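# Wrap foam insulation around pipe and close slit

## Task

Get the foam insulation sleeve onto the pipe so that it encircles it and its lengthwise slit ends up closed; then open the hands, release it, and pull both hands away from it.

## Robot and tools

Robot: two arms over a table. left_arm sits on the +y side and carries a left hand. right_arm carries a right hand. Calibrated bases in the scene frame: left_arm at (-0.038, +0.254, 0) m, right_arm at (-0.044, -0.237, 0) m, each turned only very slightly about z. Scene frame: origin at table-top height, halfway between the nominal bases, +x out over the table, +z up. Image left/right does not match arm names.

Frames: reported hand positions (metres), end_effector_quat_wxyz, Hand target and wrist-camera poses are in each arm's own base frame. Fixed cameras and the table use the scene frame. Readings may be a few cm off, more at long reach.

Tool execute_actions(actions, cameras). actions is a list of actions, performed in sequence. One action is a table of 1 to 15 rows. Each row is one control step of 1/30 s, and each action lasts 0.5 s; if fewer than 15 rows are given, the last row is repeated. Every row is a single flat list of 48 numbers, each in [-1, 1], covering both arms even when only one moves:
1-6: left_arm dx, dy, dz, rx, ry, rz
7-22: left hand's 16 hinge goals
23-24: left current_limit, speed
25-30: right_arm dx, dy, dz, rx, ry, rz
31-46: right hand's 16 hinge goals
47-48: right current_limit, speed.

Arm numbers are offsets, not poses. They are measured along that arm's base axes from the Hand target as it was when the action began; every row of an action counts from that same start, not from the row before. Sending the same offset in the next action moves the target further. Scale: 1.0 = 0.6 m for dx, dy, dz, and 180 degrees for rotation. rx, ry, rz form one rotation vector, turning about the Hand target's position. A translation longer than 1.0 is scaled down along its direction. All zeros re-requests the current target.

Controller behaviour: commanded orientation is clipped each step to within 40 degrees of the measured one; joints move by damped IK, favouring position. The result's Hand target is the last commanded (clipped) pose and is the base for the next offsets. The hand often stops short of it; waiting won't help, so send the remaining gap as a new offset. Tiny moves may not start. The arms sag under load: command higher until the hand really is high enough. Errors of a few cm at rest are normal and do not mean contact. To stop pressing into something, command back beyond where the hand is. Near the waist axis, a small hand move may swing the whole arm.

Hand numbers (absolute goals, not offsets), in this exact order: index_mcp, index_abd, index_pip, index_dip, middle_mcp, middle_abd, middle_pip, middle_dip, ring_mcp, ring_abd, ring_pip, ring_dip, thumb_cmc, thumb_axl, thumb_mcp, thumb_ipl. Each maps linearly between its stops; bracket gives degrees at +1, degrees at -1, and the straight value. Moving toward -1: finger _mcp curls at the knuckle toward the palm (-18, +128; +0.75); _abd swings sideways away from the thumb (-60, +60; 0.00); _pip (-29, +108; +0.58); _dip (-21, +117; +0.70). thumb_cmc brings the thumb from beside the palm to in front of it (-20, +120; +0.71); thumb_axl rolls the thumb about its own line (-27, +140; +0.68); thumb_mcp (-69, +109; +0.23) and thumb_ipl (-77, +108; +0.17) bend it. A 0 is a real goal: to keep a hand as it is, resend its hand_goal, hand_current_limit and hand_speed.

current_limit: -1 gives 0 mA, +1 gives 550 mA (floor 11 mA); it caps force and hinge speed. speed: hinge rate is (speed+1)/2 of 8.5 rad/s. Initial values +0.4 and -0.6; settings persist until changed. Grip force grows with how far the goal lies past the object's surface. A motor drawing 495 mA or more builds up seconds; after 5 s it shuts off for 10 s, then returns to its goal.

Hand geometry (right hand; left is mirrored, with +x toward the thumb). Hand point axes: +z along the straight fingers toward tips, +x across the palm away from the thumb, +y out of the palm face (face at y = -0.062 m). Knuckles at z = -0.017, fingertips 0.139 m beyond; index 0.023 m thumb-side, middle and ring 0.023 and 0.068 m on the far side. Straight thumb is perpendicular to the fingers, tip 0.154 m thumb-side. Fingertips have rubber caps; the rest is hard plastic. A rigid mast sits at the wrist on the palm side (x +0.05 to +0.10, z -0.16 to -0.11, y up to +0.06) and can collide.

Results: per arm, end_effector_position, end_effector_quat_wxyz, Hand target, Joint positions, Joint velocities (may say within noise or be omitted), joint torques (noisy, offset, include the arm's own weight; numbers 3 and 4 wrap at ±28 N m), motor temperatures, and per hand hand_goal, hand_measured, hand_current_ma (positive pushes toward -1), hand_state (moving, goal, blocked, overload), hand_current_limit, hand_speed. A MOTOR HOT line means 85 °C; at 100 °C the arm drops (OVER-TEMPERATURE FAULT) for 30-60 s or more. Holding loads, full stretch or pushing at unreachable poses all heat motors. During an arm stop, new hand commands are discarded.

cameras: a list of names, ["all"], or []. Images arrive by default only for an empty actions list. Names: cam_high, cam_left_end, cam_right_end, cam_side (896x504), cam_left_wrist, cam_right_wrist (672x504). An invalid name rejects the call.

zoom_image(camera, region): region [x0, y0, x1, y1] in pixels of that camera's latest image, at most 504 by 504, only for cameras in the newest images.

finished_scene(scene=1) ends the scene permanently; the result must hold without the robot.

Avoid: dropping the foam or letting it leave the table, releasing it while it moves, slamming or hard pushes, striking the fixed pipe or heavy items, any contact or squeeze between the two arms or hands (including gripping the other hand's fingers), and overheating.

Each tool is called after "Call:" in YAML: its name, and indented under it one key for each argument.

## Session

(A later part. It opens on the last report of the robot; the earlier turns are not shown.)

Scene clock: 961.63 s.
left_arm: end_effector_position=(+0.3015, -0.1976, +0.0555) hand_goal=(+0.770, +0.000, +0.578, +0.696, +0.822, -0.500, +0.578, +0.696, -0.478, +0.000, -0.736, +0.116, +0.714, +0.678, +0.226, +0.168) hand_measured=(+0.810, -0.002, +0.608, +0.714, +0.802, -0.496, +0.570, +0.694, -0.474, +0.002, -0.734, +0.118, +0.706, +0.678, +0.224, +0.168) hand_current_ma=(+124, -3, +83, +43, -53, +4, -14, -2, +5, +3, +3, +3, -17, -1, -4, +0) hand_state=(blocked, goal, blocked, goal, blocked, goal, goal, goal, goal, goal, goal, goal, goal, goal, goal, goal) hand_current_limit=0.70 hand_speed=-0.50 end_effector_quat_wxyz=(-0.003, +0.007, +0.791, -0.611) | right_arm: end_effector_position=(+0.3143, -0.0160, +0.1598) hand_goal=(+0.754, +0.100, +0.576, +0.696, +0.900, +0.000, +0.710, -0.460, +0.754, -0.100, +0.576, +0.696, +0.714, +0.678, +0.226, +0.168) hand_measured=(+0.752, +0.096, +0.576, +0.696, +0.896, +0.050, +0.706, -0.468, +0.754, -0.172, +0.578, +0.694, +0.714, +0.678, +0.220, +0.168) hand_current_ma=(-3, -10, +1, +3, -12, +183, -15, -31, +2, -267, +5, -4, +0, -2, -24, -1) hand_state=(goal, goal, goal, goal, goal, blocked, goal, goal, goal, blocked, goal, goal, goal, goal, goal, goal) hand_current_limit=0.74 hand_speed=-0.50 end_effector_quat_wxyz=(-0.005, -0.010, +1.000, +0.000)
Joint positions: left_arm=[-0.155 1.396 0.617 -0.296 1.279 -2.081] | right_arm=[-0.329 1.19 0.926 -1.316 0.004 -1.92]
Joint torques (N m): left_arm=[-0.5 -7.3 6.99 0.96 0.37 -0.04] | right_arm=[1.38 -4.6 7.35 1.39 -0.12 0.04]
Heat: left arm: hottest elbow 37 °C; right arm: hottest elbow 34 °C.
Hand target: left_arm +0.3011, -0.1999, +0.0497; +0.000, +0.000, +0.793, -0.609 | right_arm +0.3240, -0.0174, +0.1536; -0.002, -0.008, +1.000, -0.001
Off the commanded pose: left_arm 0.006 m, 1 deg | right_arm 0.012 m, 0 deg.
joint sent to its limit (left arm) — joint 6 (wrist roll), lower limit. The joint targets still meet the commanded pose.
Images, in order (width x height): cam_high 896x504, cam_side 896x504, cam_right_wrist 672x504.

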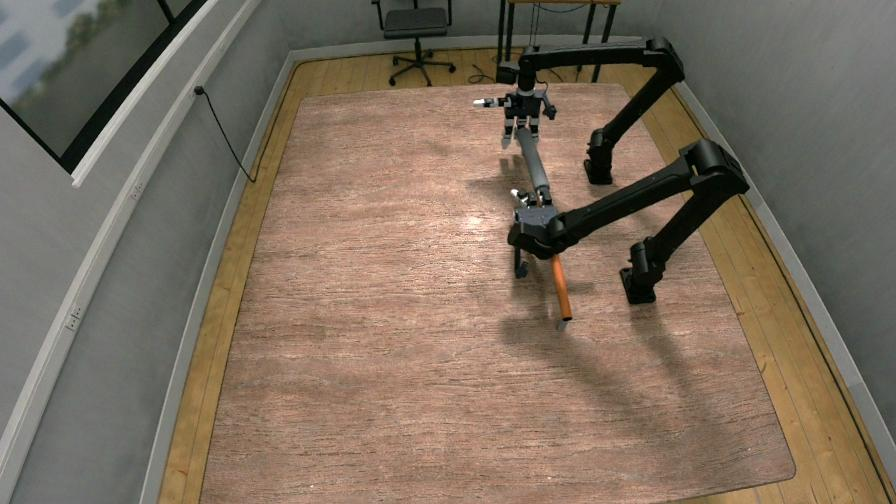

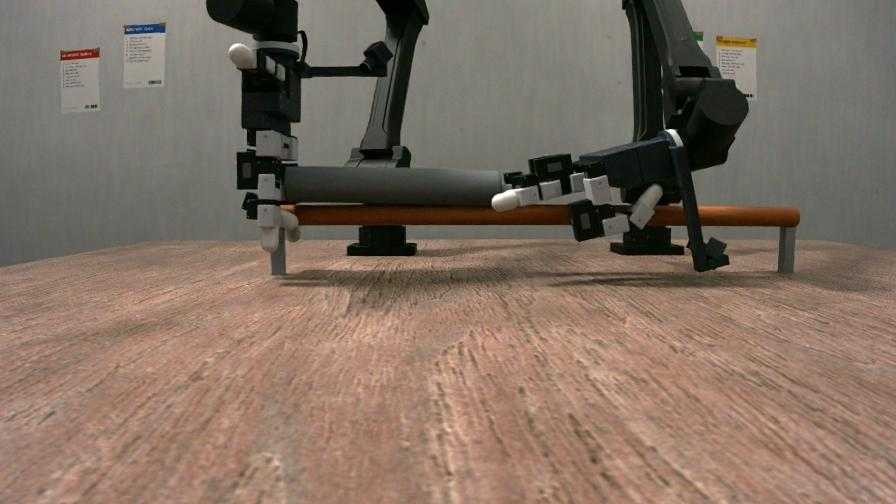

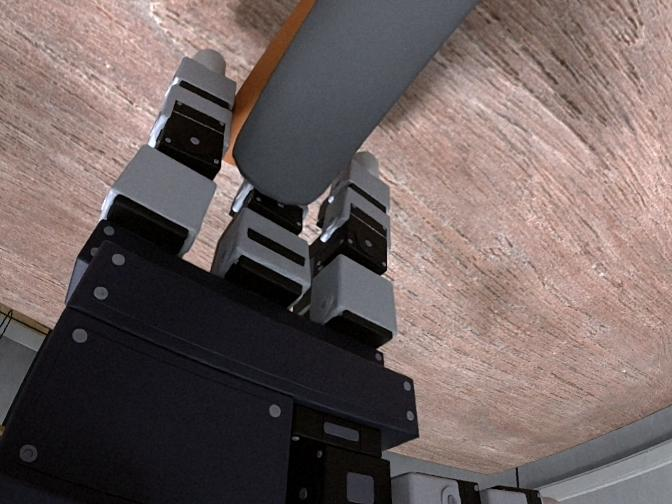

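Call:
execute_actions:
  actions:
    - [[0,0,0,0,0,0,0.77,0.0,0.577,0.696,0.822,-0.5,0.577,0.696,-0.478,0,-0.736,0.116,0.714,0.678,0.226,0.168,0.7,-0.5,0.0,-0.03,0.0,0,0,0,0.754,0.1,0.576,0.696,0.754,0,0.576,-0.55,0.754,-0.05,0.576,0.696,0.714,0.678,0.226,0.168,0.6,-0.5]]
    - [[0,0,0,0,0,0,0.77,0.0,0.577,0.696,0.822,-0.5,0.577,0.696,-0.478,0,-0.736,0.116,0.714,0.678,0.226,0.168,0.7,-0.5,0.0,-0.04,0.0,0,0,0,0.754,0.1,0.576,0.696,0.754,0,0.576,-0.55,0.754,-0.05,0.576,0.696,0.714,0.678,0.226,0.168,0.6,-0.5]]
  cameras: ["cam_side","cam_right_end","cam_high"]

Call:
zoom_image:
  camera: "cam_right_end"
  region: [150, 180, 320, 350]

Scene clock: 963.90 s.
left_arm: end_effector_position=(+0.3015, -0.1976, +0.0555) hand_goal=(+0.770, +0.000, +0.578, +0.696, +0.822, -0.500, +0.578, +0.696, -0.478, +0.000, -0.736, +0.116, +0.714, +0.678, +0.226, +0.168) hand_measured=(+0.810, -0.002, +0.608, +0.714, +0.802, -0.496, +0.570, +0.694, -0.474, +0.002, -0.734, +0.118, +0.706, +0.678, +0.224, +0.168) hand_current_ma=(+124, -3, +83, +43, -53, +4, -14, -2, +5, +3, +3, +3, -17, -1, -4, +0) hand_state=(blocked, goal, blocked, goal, blocked, goal, goal, goal, goal, goal, goal, goal, goal, goal, goal, goal) hand_current_limit=0.70 hand_speed=-0.50 end_effector_quat_wxyz=(-0.003, +0.007, +0.791, -0.611) | right_arm: end_effector_position=(+0.3134, -0.0422, +0.1532) hand_goal=(+0.754, +0.100, +0.576, +0.696, +0.754, +0.000, +0.576, -0.550, +0.754, -0.050, +0.576, +0.696, +0.714, +0.678, +0.226, +0.168) hand_measured=(+0.752, +0.096, +0.576, +0.696, +0.720, +0.086, +0.564, -0.548, +0.722, -0.172, +0.564, +0.696, +0.714, +0.678, +0.220, +0.168) hand_current_ma=(-3, -10, +1, +3, -147, +323, -42, +8, -138, -440, -40, -2, +0, -2, -24, -1) hand_state=(goal, goal, goal, goal, blocked, blocked, goal, goal, blocked, blocked, goal, goal, goal, goal, goal, goal) hand_current_limit=0.60 hand_speed=-0.50 end_effector_quat_wxyz=(-0.007, -0.006, +1.000, +0.014)
Joint positions: left_arm=[-0.155 1.396 0.617 -0.296 1.279 -2.081] | right_arm=[-0.421 1.229 0.933 -1.298 -0.019 -2.005]
Joint torques (N m): left_arm=[-0.44 -7.77 7.04 1.01 0.38 -0.03] | right_arm=[-0.26 -4.72 9.47 0.98 0.68 -0.25]
Heat: left arm: hottest elbow 37 °C; right arm: hottest elbow 34 °C.
Hand target: left_arm +0.3011, -0.1999, +0.0497; +0.000, +0.000, +0.793, -0.609 | right_arm +0.3239, -0.0595, +0.1535; -0.002, -0.008, +1.000, -0.001
Off the commanded pose: left_arm 0.006 m, 1 deg | right_arm 0.020 m, 2 deg.
joint sent to its limit (left arm) — joint 6 (wrist roll), lower limit. The joint targets still meet the commanded pose.
Images, in order (width x height): cam_high 896x504, cam_right_end 896x504, cam_side 896x504.

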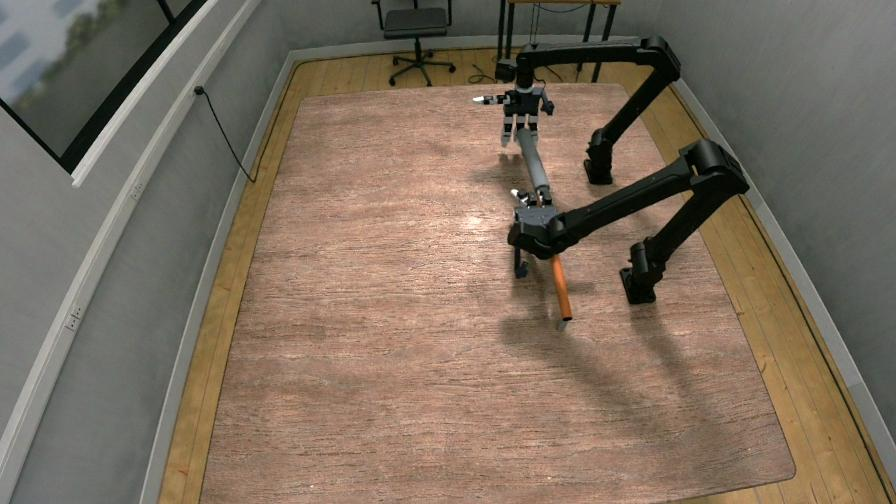

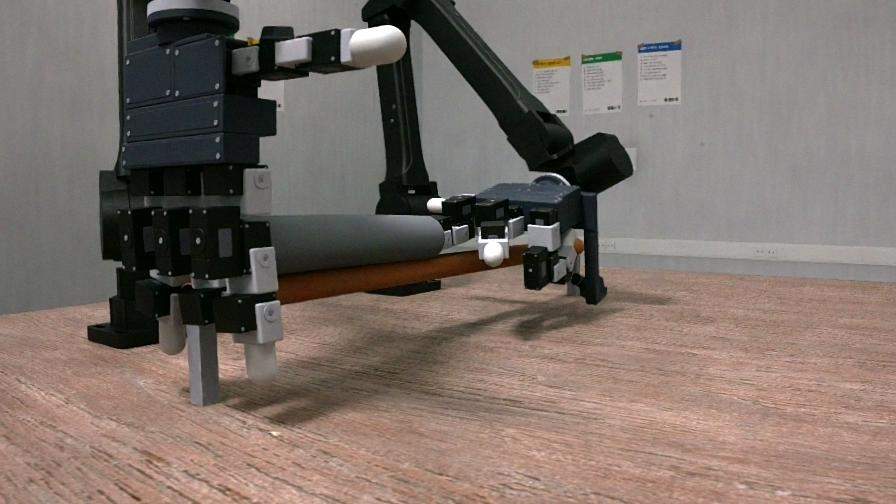

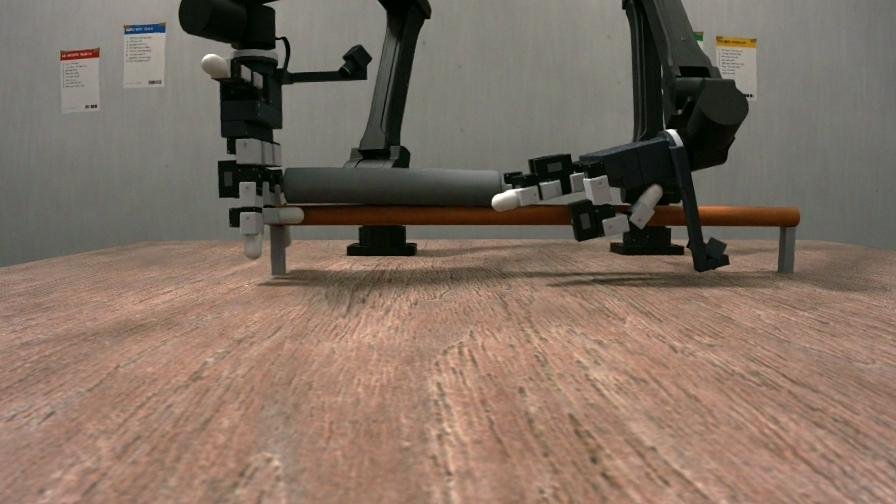

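Scaled by 2.965 from the camera's 896x504 image, which has a finer 1280x720 frame.

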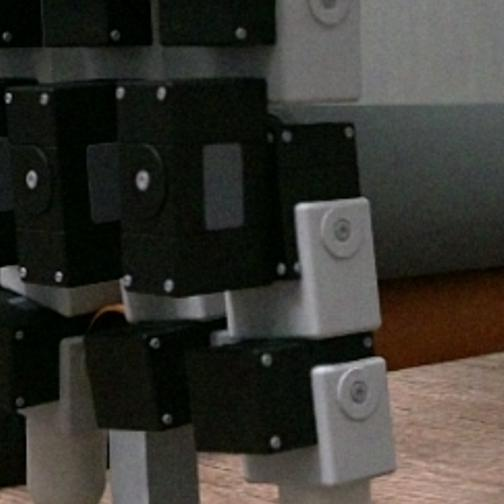

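Call:
execute_actions:
  actions:
    - [[0,0,0,0,0,0,0.77,0.0,0.577,0.696,0.822,-0.5,0.577,0.696,-0.478,0,-0.736,0.116,0.714,0.678,0.226,0.168,0.7,-0.5,0.0,-0.03,0.004,0,0,0,0.754,0.15,0.576,0.696,0.754,0.08,0.576,-0.55,0.754,-0.18,0.576,0.696,0.714,0.678,0.226,0.168,0.6,-0.5]]
    - [[0,0,0,0,0,0,0.77,0.0,0.577,0.696,0.822,-0.5,0.577,0.696,-0.478,0,-0.736,0.116,0.714,0.678,0.226,0.168,0.7,-0.5,0.0,-0.02,0.0,0,0,0,0.754,0.15,0.576,0.696,0.754,0.08,0.576,-0.55,0.754,-0.18,0.576,0.696,0.714,0.678,0.226,0.168,0.6,-0.5]]
  cameras: ["cam_side","cam_right_end"]

Scene clock: 965.33 s.
left_arm: end_effector_position=(+0.3015, -0.1976, +0.0555) hand_goal=(+0.770, +0.000, +0.578, +0.696, +0.822, -0.500, +0.578, +0.696, -0.478, +0.000, -0.736, +0.116, +0.714, +0.678, +0.226, +0.168) hand_measured=(+0.810, -0.002, +0.608, +0.714, +0.802, -0.496, +0.570, +0.694, -0.474, +0.002, -0.734, +0.118, +0.706, +0.678, +0.224, +0.168) hand_current_ma=(+124, -3, +83, +43, -53, +4, -14, -2, +5, +3, +3, +3, -17, -1, -4, +0) hand_state=(blocked, goal, blocked, goal, blocked, goal, goal, goal, goal, goal, goal, goal, goal, goal, goal, goal) hand_current_limit=0.70 hand_speed=-0.50 end_effector_quat_wxyz=(-0.003, +0.007, +0.791, -0.611) | right_arm: end_effector_position=(+0.3110, -0.0778, +0.1456) hand_goal=(+0.754, +0.150, +0.576, +0.696, +0.754, +0.080, +0.576, -0.550, +0.754, -0.180, +0.576, +0.696, +0.714, +0.678, +0.226, +0.168) hand_measured=(+0.754, +0.146, +0.576, +0.696, +0.750, +0.084, +0.574, -0.548, +0.752, -0.182, +0.574, +0.696, +0.714, +0.678, +0.220, +0.168) hand_current_ma=(-3, -9, +1, +3, -13, +9, -7, +8, -10, -6, -9, -2, +0, -2, -24, -1) hand_state=(goal, goal, goal, goal, goal, goal, goal, goal, goal, goal, goal, goal, goal, goal, goal, goal) hand_current_limit=0.60 hand_speed=-0.50 end_effector_quat_wxyz=(-0.016, +0.003, +1.000, +0.003)
Joint positions: left_arm=[-0.155 1.396 0.617 -0.296 1.279 -2.081] | right_arm=[-0.508 1.273 0.955 -1.285 0.01 -2.072]
Joint torques (N m): left_arm=[-0.26 -7.3 6.99 1.05 0.35 -0.02] | right_arm=[0.67 -6.42 10.5 0.38 0.08 -0.13]
Heat: left arm: hottest elbow 37 °C; right arm: hottest elbow 34 °C.
Hand target: left_arm +0.3011, -0.1999, +0.0497; +0.000, +0.000, +0.793, -0.609 | right_arm +0.3240, -0.0895, +0.1559; -0.002, -0.008, +1.000, +0.000
Off the commanded pose: left_arm 0.006 m, 1 deg | right_arm 0.020 m, 2 deg.
joint sent to its limit (left arm) — joint 6 (wrist roll), lower limit. The joint targets still meet the commanded pose.
joint sent to its limit (right arm) — joint 6 (wrist roll), lower limit. The joint targets still meet the commanded pose.
Images, in order (width x height): cam_right_end 896x504, cam_side 896x504.

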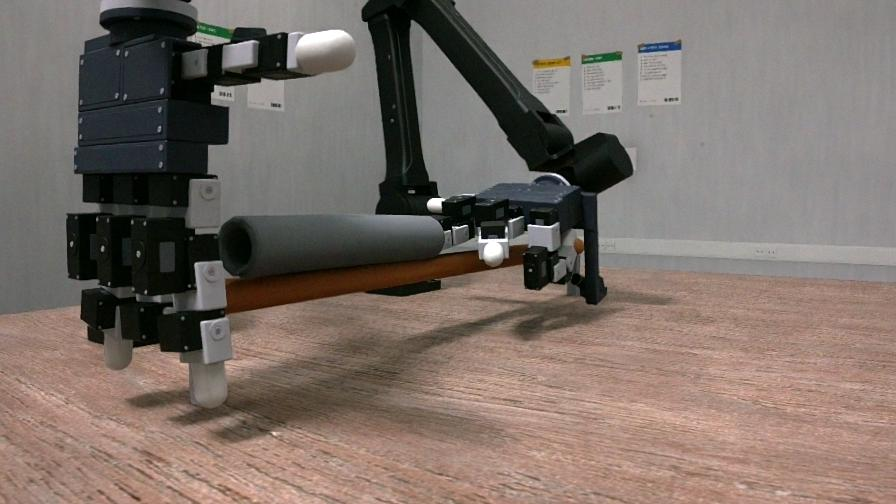

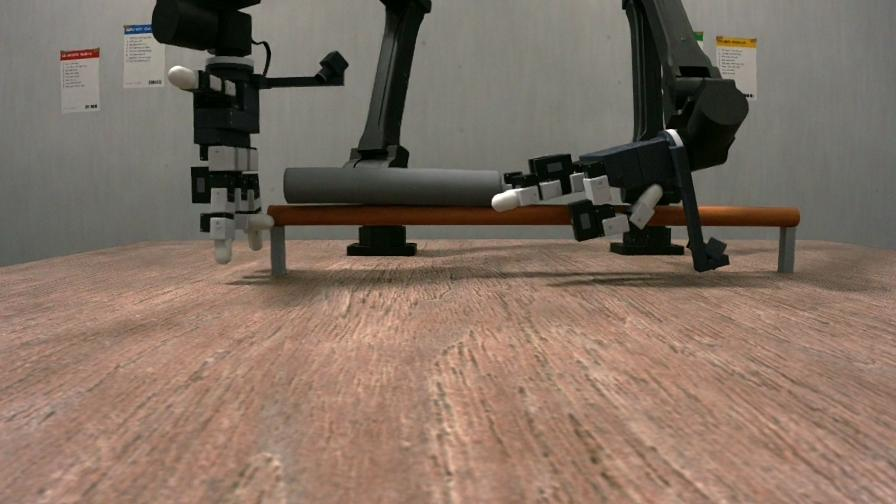

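Call:
zoom_image:
  camera: "cam_right_end"
  region: [210, 200, 280, 300]

Call:
execute_actions:
  actions:
    - [[0,0,0,0,0,0,0.77,0.0,0.577,0.696,0.822,-0.5,0.577,0.696,-0.478,0,-0.736,0.116,0.714,0.678,0.226,0.168,0.7,-0.5,-0.01,0.0,0.04,0,0,0,0.754,0.1,0.576,0.696,0.754,0.0,0.576,-0.55,0.754,-0.1,0.576,0.696,0.714,0.678,0.226,0.168,0.6,-0.5]]
    - [[0,0,0,0,0,0,0.77,0.0,0.577,0.696,0.822,-0.5,0.577,0.696,-0.478,0,-0.736,0.116,0.714,0.678,0.226,0.168,0.7,-0.5,0.0,0.0,0.05,0,0,0,0.754,0.0,0.576,0.696,0.754,0.0,0.576,0.2,0.754,0.0,0.576,0.696,0.714,0.678,0.226,0.168,0.6,-0.3]]
    - [[0,0,0,0,0,0,0.77,0.0,0.577,0.696,0.822,-0.5,0.577,0.696,-0.478,0,-0.736,0.116,0.714,0.678,0.226,0.168,0.7,-0.5,0.0,0.0,0.06,0,0,0,0.754,0.0,0.576,0.696,0.754,0.0,0.576,0.6,0.754,0.0,0.576,0.696,0.714,0.678,0.226,0.168,0.6,-0.3]]
    - [[0,0,0,0,0,0,0.77,0.0,0.577,0.696,0.822,-0.5,0.577,0.696,-0.478,0,-0.736,0.116,0.714,0.678,0.226,0.168,0.7,-0.5,0.0,0.0,0.06,0,0,0,0.754,0.0,0.576,0.696,0.754,0.0,0.576,0.696,0.754,0.0,0.576,0.696,0.714,0.678,0.226,0.168,0.6,-0.3]]
  cameras: ["cam_side","cam_right_end","cam_high"]

Call:
zoom_image:
  camera: "cam_right_end"
  region: [200, 200, 270, 300]

Call:
zoom_image:
  camera: "cam_high"
  region: [490, 110, 590, 210]

Scaled by 5.040 from the camera's 896x504 image, which has a finer 1280x720 frame.

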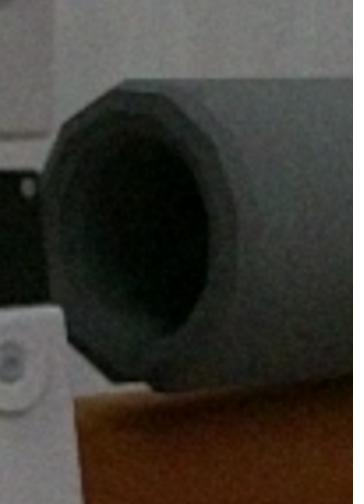

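Scene clock: 968.00 s.
left_arm: end_effector_position=(+0.3015, -0.1976, +0.0555) hand_goal=(+0.770, +0.000, +0.578, +0.696, +0.822, -0.500, +0.578, +0.696, -0.478, +0.000, -0.736, +0.116, +0.714, +0.678, +0.226, +0.168) hand_measured=(+0.810, -0.002, +0.608, +0.714, +0.802, -0.496, +0.570, +0.694, -0.474, +0.002, -0.734, +0.118, +0.706, +0.678, +0.224, +0.168) hand_current_ma=(+124, -3, +83, +43, -53, +4, -14, -2, +5, +3, +3, +3, -17, -1, -4, +0) hand_state=(blocked, goal, blocked, goal, blocked, goal, goal, goal, goal, goal, goal, goal, goal, goal, goal, goal) hand_current_limit=0.70 hand_speed=-0.50 end_effector_quat_wxyz=(-0.003, +0.007, +0.791, -0.611) | right_arm: end_effector_position=(+0.3130, -0.0820, +0.2633) hand_goal=(+0.754, +0.000, +0.576, +0.696, +0.754, +0.000, +0.576, +0.696, +0.754, +0.000, +0.576, +0.696, +0.714, +0.678, +0.226, +0.168) hand_measured=(+0.752, +0.002, +0.576, +0.696, +0.752, +0.004, +0.574, +0.694, +0.752, -0.002, +0.574, +0.696, +0.714, +0.678, +0.220, +0.168) hand_current_ma=(-3, +7, +1, +3, -9, +9, -3, -9, -9, -7, -9, -2, +0, -2, -24, -1) hand_state=(goal, goal, goal, goal, goal, goal, goal, goal, goal, goal, goal, goal, goal, goal, goal, goal) hand_current_limit=0.60 hand_speed=-0.30 end_effector_quat_wxyz=(-0.023, +0.005, +1.000, +0.004)
Joint positions: left_arm=[-0.155 1.396 0.617 -0.296 1.279 -2.081] | right_arm=[-0.513 1.24 1.241 -1.616 0.015 -2.074]
Joint torques (N m): left_arm=[-0.38 -7.53 6.98 1.05 0.37 -0.05] | right_arm=[0.26 -8.06 10.96 0.03 0.02 -0.12]
Heat: left arm: hottest elbow 37 °C; right arm: hottest elbow 35 °C.
Hand target: left_arm +0.3011, -0.1999, +0.0497; +0.000, +0.000, +0.793, -0.609 | right_arm +0.3180, -0.0895, +0.2819; -0.002, -0.008, +1.000, -0.001
Off the commanded pose: left_arm 0.006 m, 1 deg | right_arm 0.021 m, 3 deg.
joint sent to its limit (left arm) — joint 6 (wrist roll), lower limit. The joint targets still meet the commanded pose.
joint sent to its limit (right arm) — joint 6 (wrist roll), lower limit. The joint targets still meet the commanded pose.
Images, in order (width x height): cam_high 896x504, cam_right_end 896x504, cam_side 896x504.

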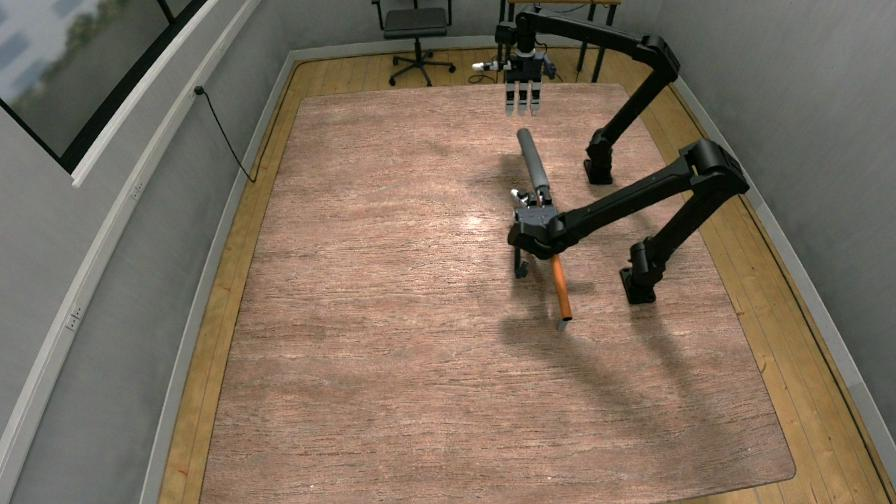

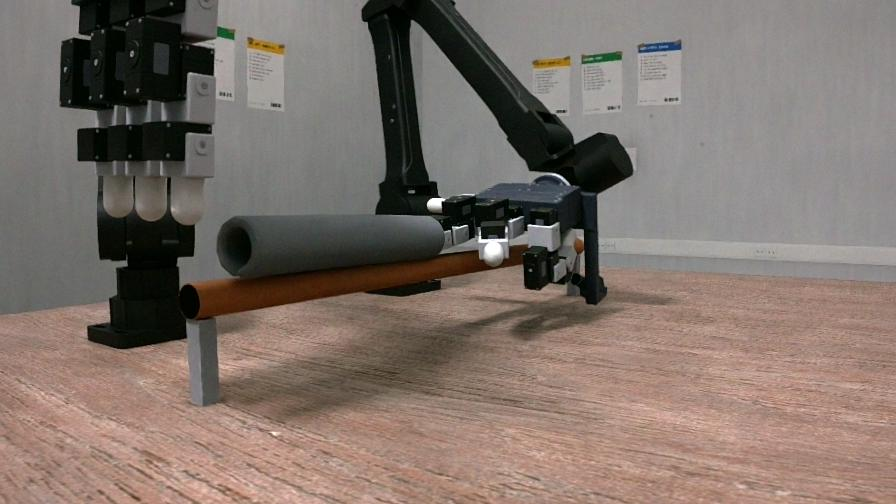

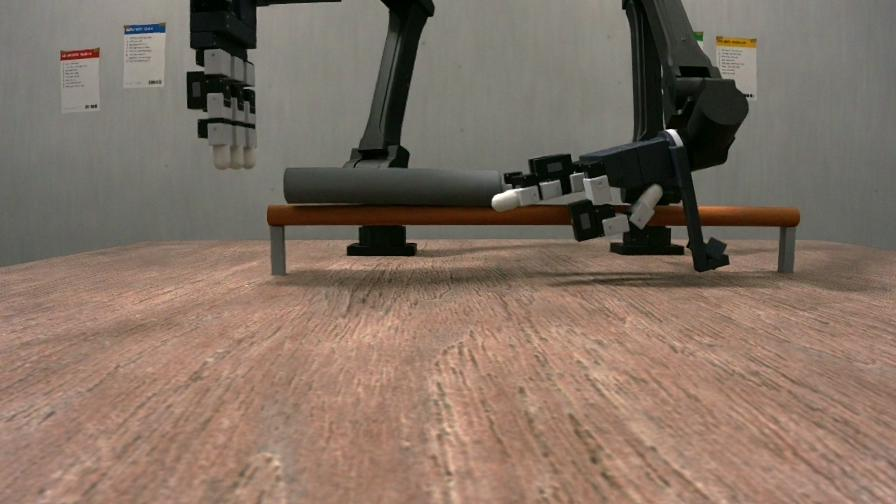

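Scaled by 5.040 from the camera's 896x504 image, which has a finer 1280x720 frame.

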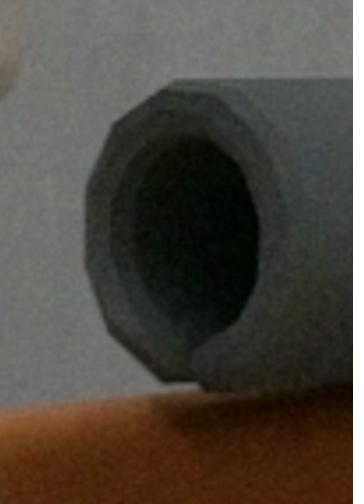

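Scaled by 5.040 from the camera's 896x504 image, which has a finer 1280x720 frame.

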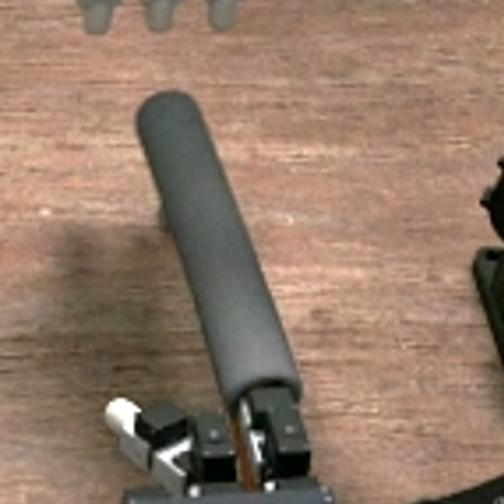

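Call:
execute_actions:
  actions:
    - [[0,0,0,0,0,0,0.77,0.0,0.577,0.696,0.822,-0.5,0.577,0.696,-0.478,0,-0.736,0.116,0.714,0.678,0.226,0.168,0.7,-0.5,0.033,0.059,0.033,0,0,-0.1667,0.754,0.0,0.576,0.696,0.754,0.0,0.576,0.696,0.754,0.0,0.576,0.696,0.714,0.678,0.226,0.168,0.6,-0.3]]
    - [[0,0,0,0,0,0,0.77,0.0,0.577,0.696,0.822,-0.5,0.577,0.696,-0.478,0,-0.736,0.116,0.714,0.678,0.226,0.168,0.7,-0.5,0.013,0.02,0.01,0,0,-0.1667,0.90,0.0,0.2,0.2,0.90,0.0,0.2,0.2,0.90,0.0,0.2,0.2,0.714,0.678,0.226,0.168,0.6,-0.3]]
    - [[0,0,0,0,0,0,0.77,0.0,0.577,0.696,0.822,-0.5,0.577,0.696,-0.478,0,-0.736,0.116,0.714,0.678,0.226,0.168,0.7,-0.5,-0.028,-0.005,0.0,0,0,-0.1667,0.99,0.0,-0.99,-0.174,0.99,0.0,-0.99,-0.174,0.99,0.0,-0.99,-0.174,0.714,0.678,0.226,0.168,0.6,-0.3]]
    - [[0,0,0,0,0,0,0.77,0.0,0.577,0.696,0.822,-0.5,0.577,0.696,-0.478,0,-0.736,0.116,0.714,0.678,0.226,0.168,0.7,-0.5,0,0,0,0,0,0,0.99,0.0,-0.99,-0.174,0.99,0.0,-0.99,-0.174,0.99,0.0,-0.99,-0.174,0.714,0.678,0.226,0.168,0.6,-0.3]]
  cameras: ["all"]

Scene clock: 970.90 s.
left_arm: end_effector_position=(+0.3015, -0.1976, +0.0555) hand_goal=(+0.770, +0.000, +0.578, +0.696, +0.822, -0.500, +0.578, +0.696, -0.478, +0.000, -0.736, +0.116, +0.714, +0.678, +0.226, +0.168) hand_measured=(+0.810, -0.002, +0.608, +0.714, +0.802, -0.496, +0.570, +0.694, -0.474, +0.002, -0.734, +0.118, +0.706, +0.678, +0.224, +0.168) hand_current_ma=(+124, -3, +83, +43, -53, +4, -14, -2, +5, +3, +3, +3, -17, -1, -4, +0) hand_state=(blocked, goal, blocked, goal, blocked, goal, goal, goal, goal, goal, goal, goal, goal, goal, goal, goal) hand_current_limit=0.70 hand_speed=-0.50 end_effector_quat_wxyz=(-0.003, +0.007, +0.791, -0.611) | right_arm: end_effector_position=(+0.3247, -0.0461, +0.3027) hand_goal=(+0.990, +0.000, -0.990, -0.174, +0.990, +0.000, -0.990, -0.174, +0.990, +0.000, -0.990, -0.174, +0.714, +0.678, +0.226, +0.168) hand_measured=(+0.986, +0.002, -0.982, -0.170, +0.986, +0.002, -0.982, -0.170, +0.986, -0.002, -0.982, -0.172, +0.714, +0.678, +0.220, +0.168) hand_current_ma=(-11, +7, +30, +10, -12, +8, +26, +10, -12, -7, +27, +9, -2, -2, -24, -1) hand_state=(goal, goal, goal, goal, goal, goal, goal, goal, goal, goal, goal, goal, goal, goal, goal, goal) hand_current_limit=0.60 hand_speed=-0.30 end_effector_quat_wxyz=(+0.021, +0.701, +0.713, +0.019)
Joint positions: left_arm=[-0.155 1.396 0.617 -0.296 1.279 -2.081] | right_arm=[-0.105 0.934 1.117 -1.698 -0.004 -0.122]
Joint torques (N m): left_arm=[-0.44 -7.59 6.94 1.05 0.38 -0.05] | right_arm=[1.79 -1.9 8.88 0.34 0.15 0.03]
Heat: left arm: hottest elbow 37 °C; right arm: hottest elbow 35 °C.
Hand target: left_arm +0.3011, -0.1999, +0.0497; +0.000, +0.000, +0.793, -0.609 | right_arm +0.3288, -0.0450, +0.3077; -0.001, +0.701, +0.713, +0.001
Off the commanded pose: left_arm 0.006 m, 1 deg | right_arm 0.007 m, 3 deg.
joint sent to its limit (left arm) — joint 6 (wrist roll), lower limit. The joint targets still meet the commanded pose.
joint sent to its limit (right arm) — joint 4 (wrist pitch), lower limit. The joint targets are off in orientation, not in position.

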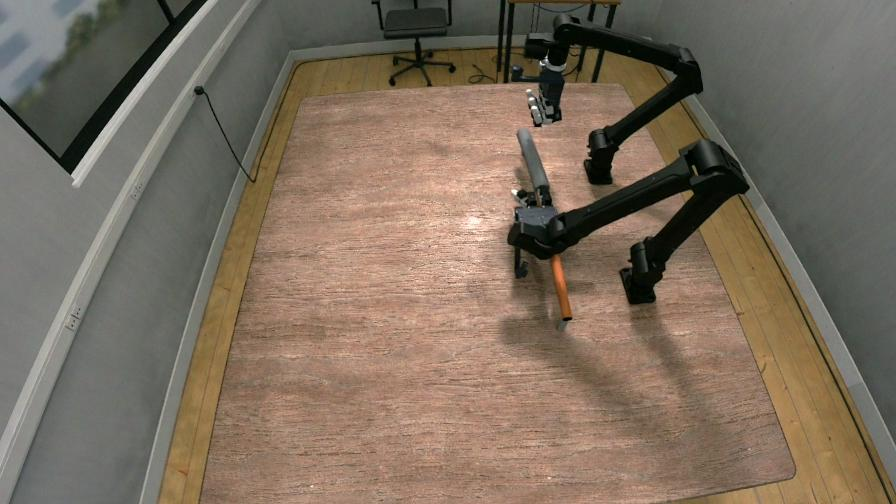

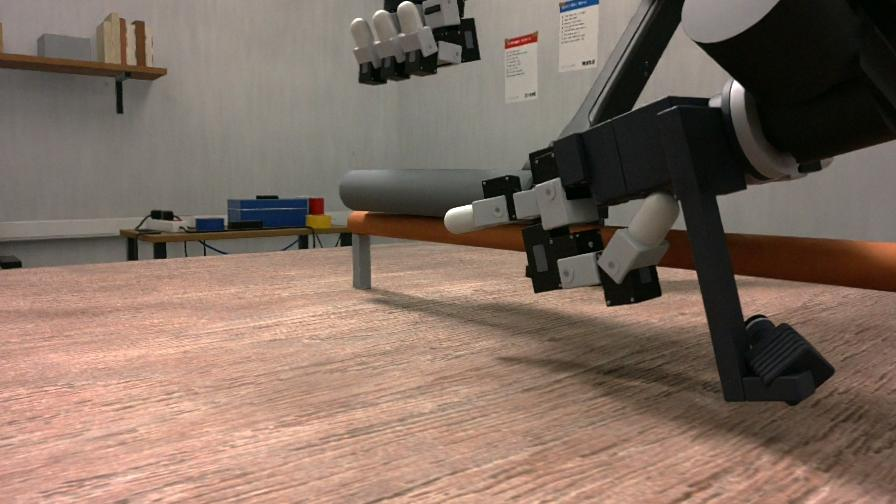

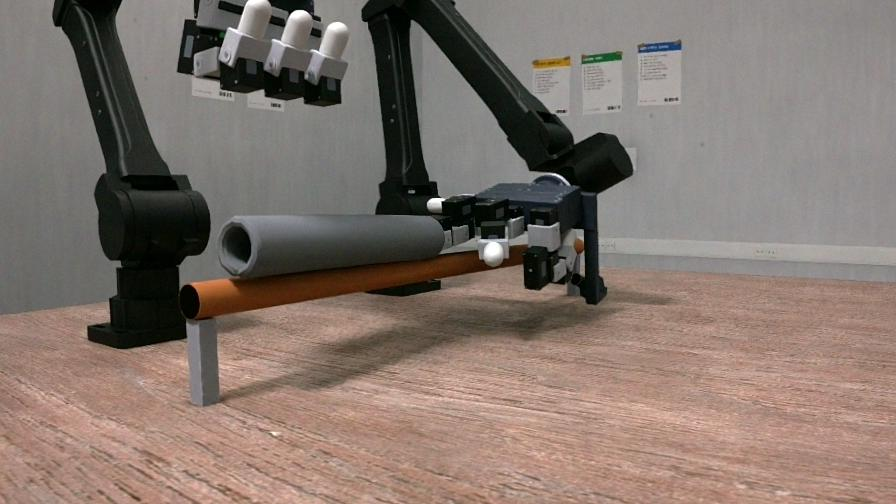

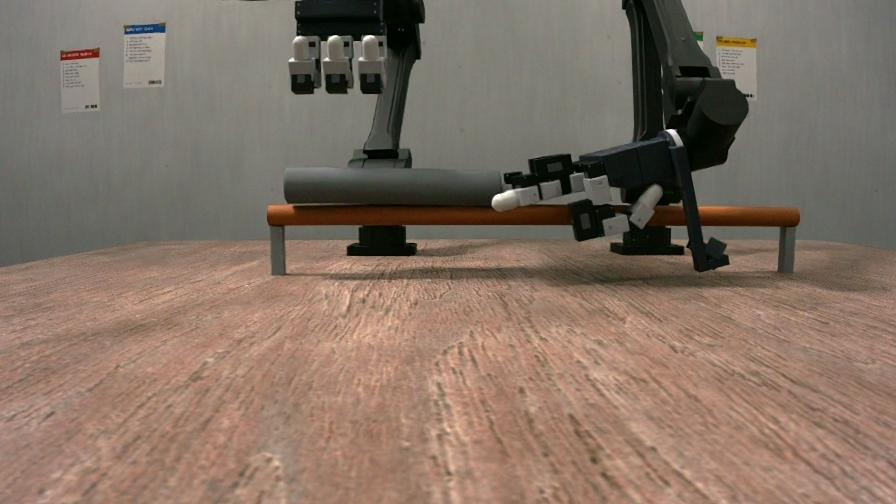

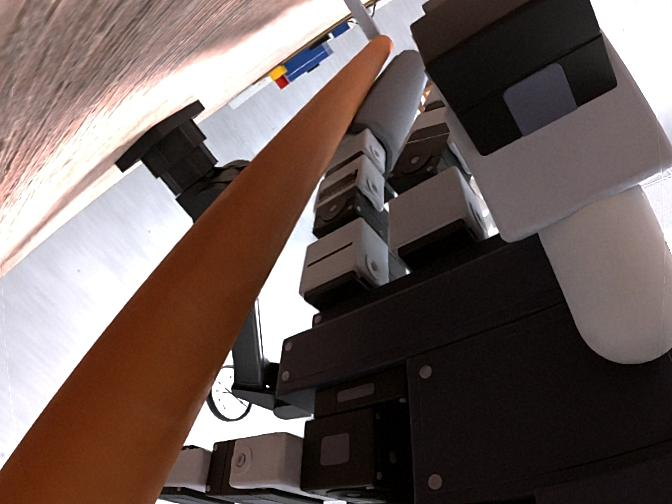

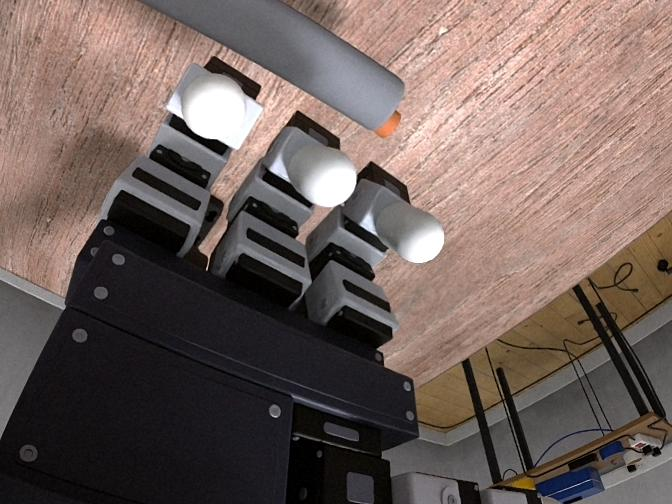

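Call:
execute_actions:
  actions:
    - [[0,0,0,0,0,0,0.77,0.0,0.577,0.696,0.822,-0.5,0.577,0.696,-0.478,0,-0.736,0.116,0.714,0.678,0.226,0.168,0.7,-0.5,0.06,-0.015,0.0,0,0,0,0.85,0.0,-0.3,0.3,0.85,0.0,-0.3,0.3,0.85,0.0,-0.3,0.3,0.714,0.678,0.226,0.168,0.6,-0.2]]
    - [[0,0,0,0,0,0,0.77,0.0,0.577,0.696,0.822,-0.5,0.577,0.696,-0.478,0,-0.736,0.116,0.714,0.678,0.226,0.168,0.7,-0.5,0.06,0,0.0,0,0,0,0.754,0.0,0.576,0.696,0.754,0.0,0.576,0.696,0.754,0.0,0.576,0.696,0.714,0.678,0.226,0.168,0.6,-0.2]]
    - [[0,0,0,0,0,0,0.77,0.0,0.577,0.696,0.822,-0.5,0.577,0.696,-0.478,0,-0.736,0.116,0.714,0.678,0.226,0.168,0.7,-0.5,0,0,-0.05,0,0,0,0.754,0.0,0.576,0.696,0.754,0.0,0.576,0.696,0.754,0.0,0.576,0.696,0.714,0.678,0.226,0.168,0.6,-0.2]]
    - [[0,0,0,0,0,0,0.77,0.0,0.577,0.696,0.822,-0.5,0.577,0.696,-0.478,0,-0.736,0.116,0.714,0.678,0.226,0.168,0.7,-0.5,0,0,-0.05,0,0,0,0.754,0.0,0.576,0.696,0.754,0.0,0.576,0.696,0.754,0.0,0.576,0.696,0.714,0.678,0.226,0.168,0.6,-0.2]]
  cameras: ["cam_high","cam_right_end","cam_side","cam_right_wrist"]

Scene clock: 973.90 s.
left_arm: end_effector_position=(+0.3015, -0.1976, +0.0555) hand_goal=(+0.770, +0.000, +0.578, +0.696, +0.822, -0.500, +0.578, +0.696, -0.478, +0.000, -0.736, +0.116, +0.714, +0.678, +0.226, +0.168) hand_measured=(+0.810, -0.002, +0.608, +0.714, +0.802, -0.496, +0.570, +0.694, -0.474, +0.002, -0.734, +0.118, +0.706, +0.678, +0.224, +0.168) hand_current_ma=(+124, -3, +83, +43, -53, +4, -14, -2, +5, +3, +3, +3, -17, -1, -4, +0) hand_state=(blocked, goal, blocked, goal, blocked, goal, goal, goal, goal, goal, goal, goal, goal, goal, goal, goal) hand_current_limit=0.70 hand_speed=-0.50 end_effector_quat_wxyz=(-0.003, +0.007, +0.791, -0.611) | right_arm: end_effector_position=(+0.3972, -0.0548, +0.2466) hand_goal=(+0.754, +0.000, +0.576, +0.696, +0.754, +0.000, +0.576, +0.696, +0.754, +0.000, +0.576, +0.696, +0.714, +0.678, +0.226, +0.168) hand_measured=(+0.754, +0.002, +0.572, +0.694, +0.754, +0.002, +0.574, +0.694, +0.754, -0.002, +0.572, +0.694, +0.714, +0.678, +0.220, +0.168) hand_current_ma=(+1, +7, -11, -8, +1, +8, -9, -8, +1, -7, -10, -7, -1, -2, -24, -1) hand_state=(goal, goal, goal, goal, goal, goal, goal, goal, goal, goal, goal, goal, goal, goal, goal, goal) hand_current_limit=0.60 hand_speed=-0.20 end_effector_quat_wxyz=(-0.006, +0.701, +0.713, -0.003)
Joint positions: left_arm=[-0.155 1.396 0.617 -0.296 1.279 -2.081] | right_arm=[-0.108 1.166 1.14 -1.557 -0.004 -0.124]
Joint torques (N m): left_arm=[-0.56 -7.24 7.01 1.05 0.36 -0.04] | right_arm=[1.49 -6.59 7.39 0.7 0.08 0.01]
Heat: left arm: hottest elbow 37 °C; right arm: hottest elbow 35 °C.
Hand target: left_arm +0.3011, -0.1999, +0.0497; +0.000, +0.000, +0.793, -0.609 | right_arm +0.4008, -0.0541, +0.2479; -0.001, +0.701, +0.713, +0.001
Off the commanded pose: left_arm 0.006 m, 1 deg | right_arm 0.004 m, 1 deg.
joint sent to its limit (left arm) — joint 6 (wrist roll), lower limit. The joint targets still meet the commanded pose.
Images, in order (width x height): cam_high 896x504, cam_right_end 896x504, cam_side 896x504, cam_right_wrist 672x504.

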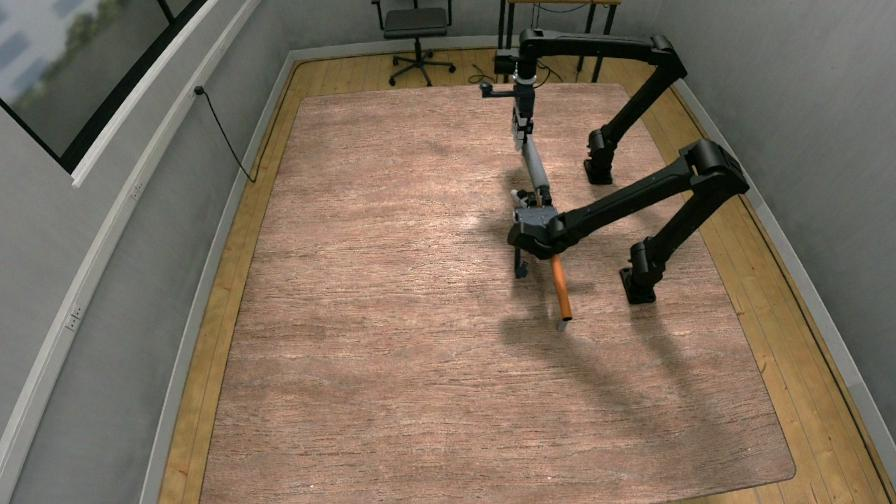

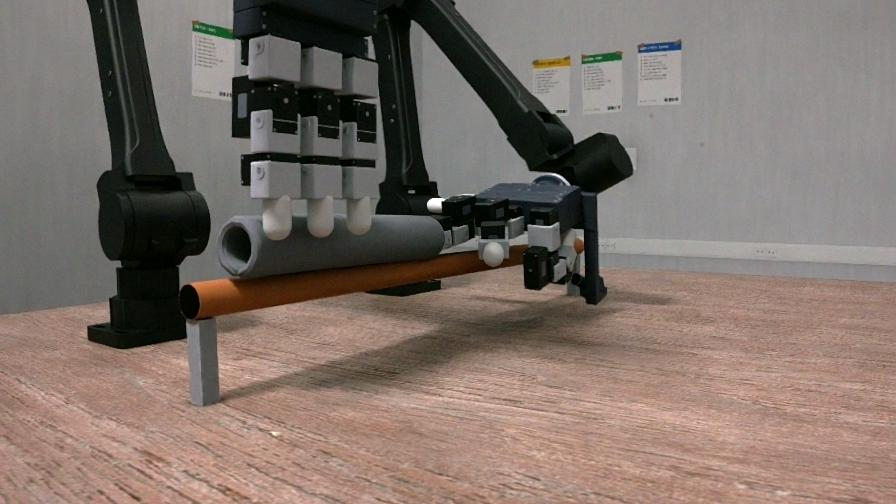

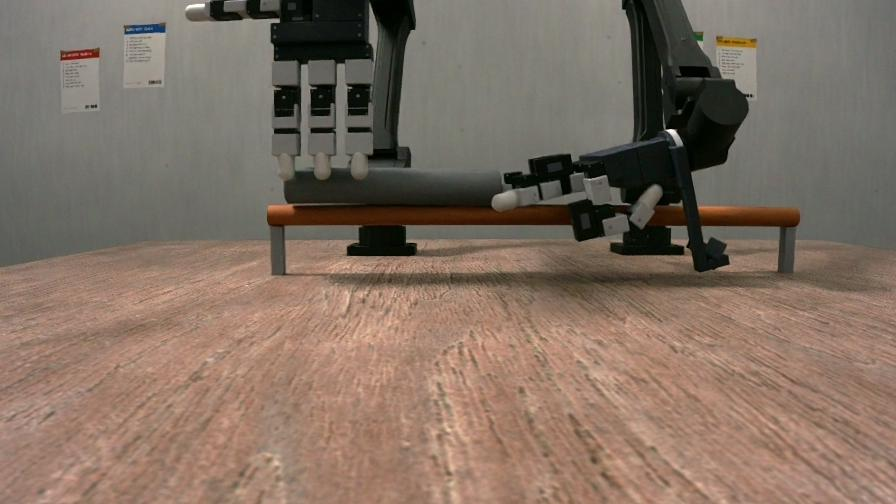

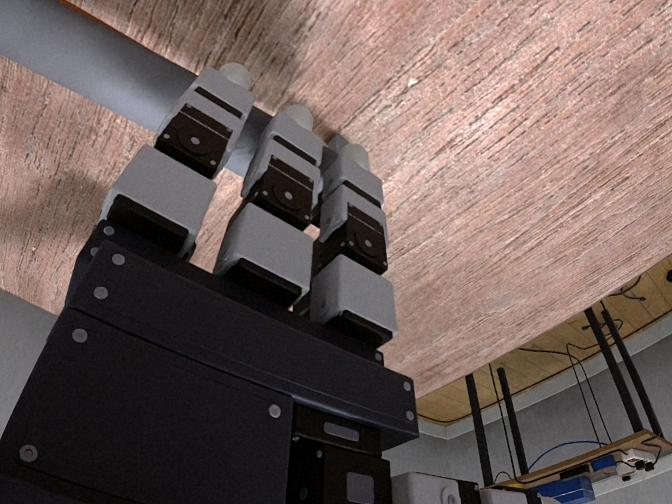

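Call:
execute_actions:
  actions: []
  cameras: ["cam_high","cam_side","cam_right_end","cam_right_wrist","cam_left_wrist"]

Scene clock: 974.60 s.
left_arm: end_effector_position=(+0.3015, -0.1976, +0.0555) hand_goal=(+0.770, +0.000, +0.578, +0.696, +0.822, -0.500, +0.578, +0.696, -0.478, +0.000, -0.736, +0.116, +0.714, +0.678, +0.226, +0.168) hand_measured=(+0.810, -0.002, +0.608, +0.714, +0.802, -0.496, +0.570, +0.694, -0.474, +0.002, -0.734, +0.118, +0.706, +0.678, +0.224, +0.168) hand_current_ma=(+124, -3, +83, +43, -53, +4, -14, -2, +5, +3, +3, +3, -17, -1, -4, +0) hand_state=(blocked, goal, blocked, goal, blocked, goal, goal, goal, goal, goal, goal, goal, goal, goal, goal, goal) hand_current_limit=0.70 hand_speed=-0.50 end_effector_quat_wxyz=(-0.003, +0.007, +0.791, -0.611) | right_arm: end_effector_position=(+0.3972, -0.0548, +0.2466) hand_goal=(+0.754, +0.000, +0.576, +0.696, +0.754, +0.000, +0.576, +0.696, +0.754, +0.000, +0.576, +0.696, +0.714, +0.678, +0.226, +0.168) hand_measured=(+0.754, +0.002, +0.572, +0.694, +0.754, +0.002, +0.574, +0.694, +0.754, -0.002, +0.572, +0.694, +0.714, +0.678, +0.220, +0.168) hand_current_ma=(+1, +7, -11, -8, +1, +8, -9, -8, +1, -7, -10, -7, -1, -2, -24, -1) hand_state=(goal, goal, goal, goal, goal, goal, goal, goal, goal, goal, goal, goal, goal, goal, goal, goal) hand_current_limit=0.60 hand_speed=-0.20 end_effector_quat_wxyz=(-0.006, +0.701, +0.713, -0.003)
Joint positions: left_arm=[-0.155 1.396 0.617 -0.296 1.279 -2.081] | right_arm=[-0.108 1.166 1.14 -1.557 -0.004 -0.124]
Joint velocities: within noise
Joint torques (N m): left_arm=[-0.5 -7.36 6.94 1.01 0.36 -0.03] | right_arm=[1.2 -6.53 7.39 0.79 0.08 0]
Motor temperatures (°C): left_arm=[25 32 37 27 24 24] | right_arm=[29 31 35 22 23 21]
Heat: left arm: hottest elbow 37 °C; right arm: hottest elbow 35 °C.
Hand target: left_arm +0.3011, -0.1999, +0.0497; +0.000, +0.000, +0.793, -0.609 | right_arm +0.4008, -0.0541, +0.2479; -0.001, +0.701, +0.713, +0.001
Off the commanded pose: left_arm 0.006 m, 1 deg | right_arm 0.004 m, 1 deg.
Images, in order (width x height): cam_high 896x504, cam_right_end 896x504, cam_side 896x504, cam_left_wrist 672x504, cam_right_wrist 672x504.

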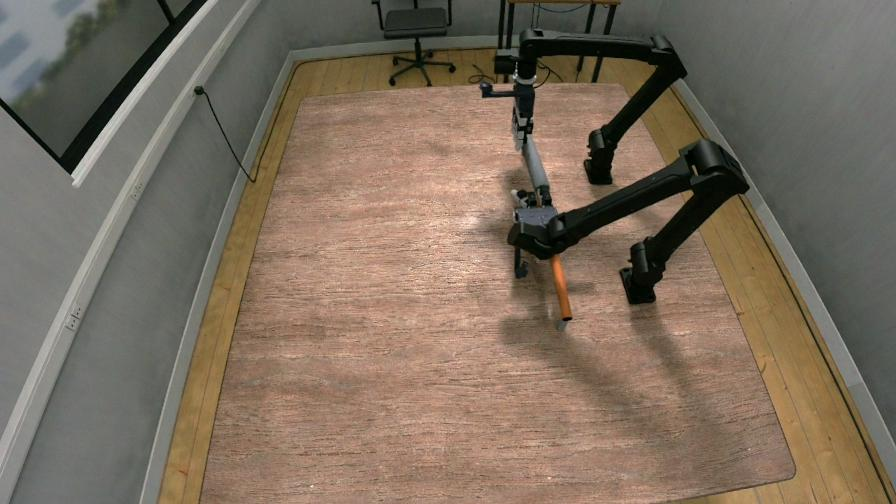

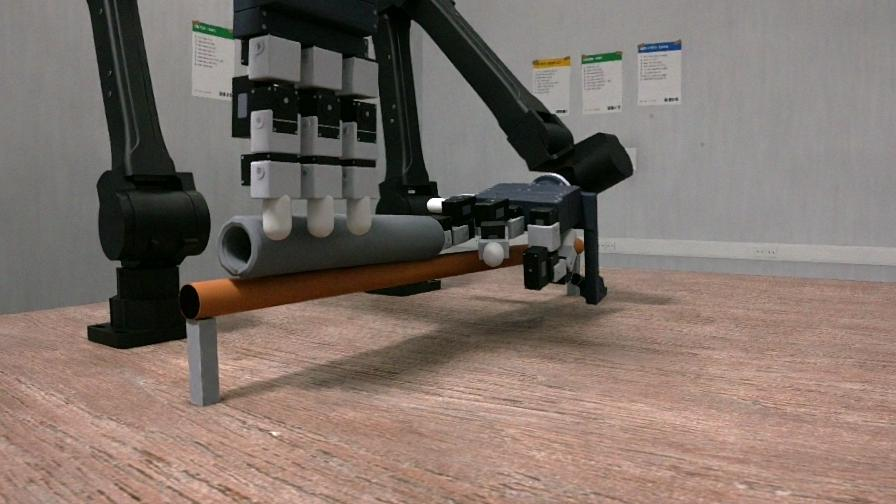

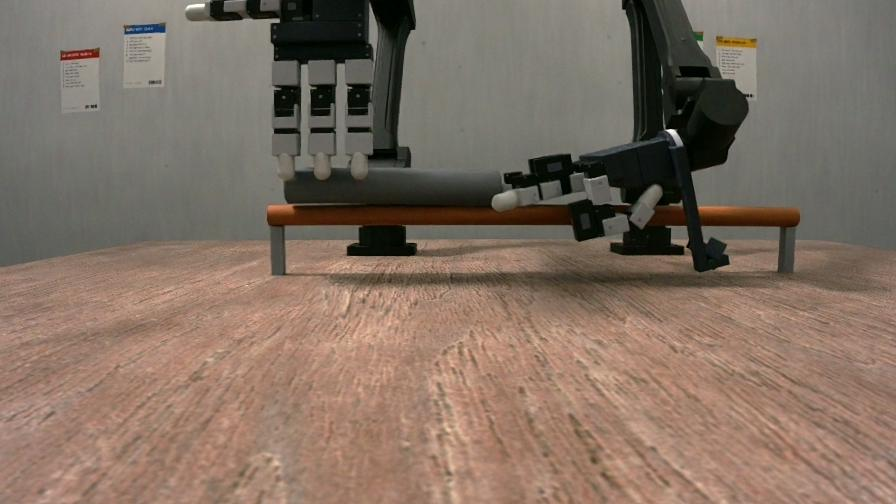

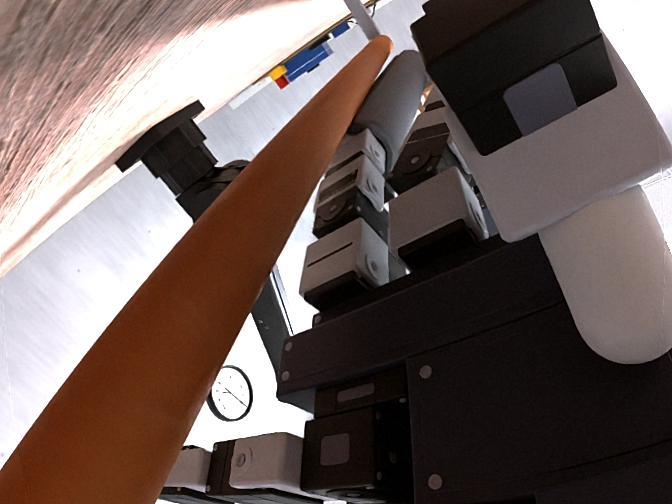

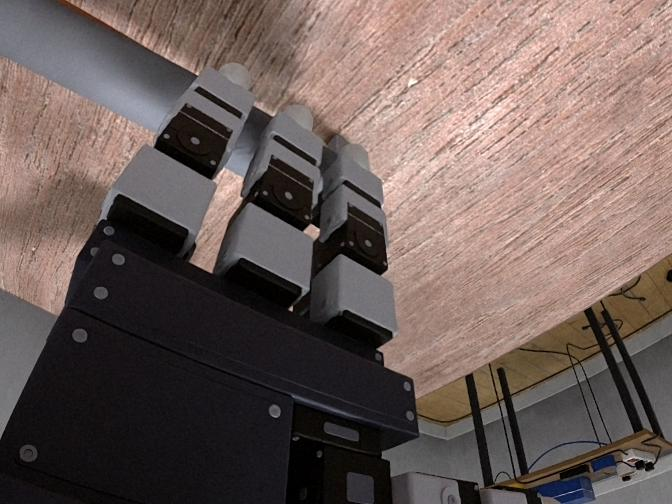

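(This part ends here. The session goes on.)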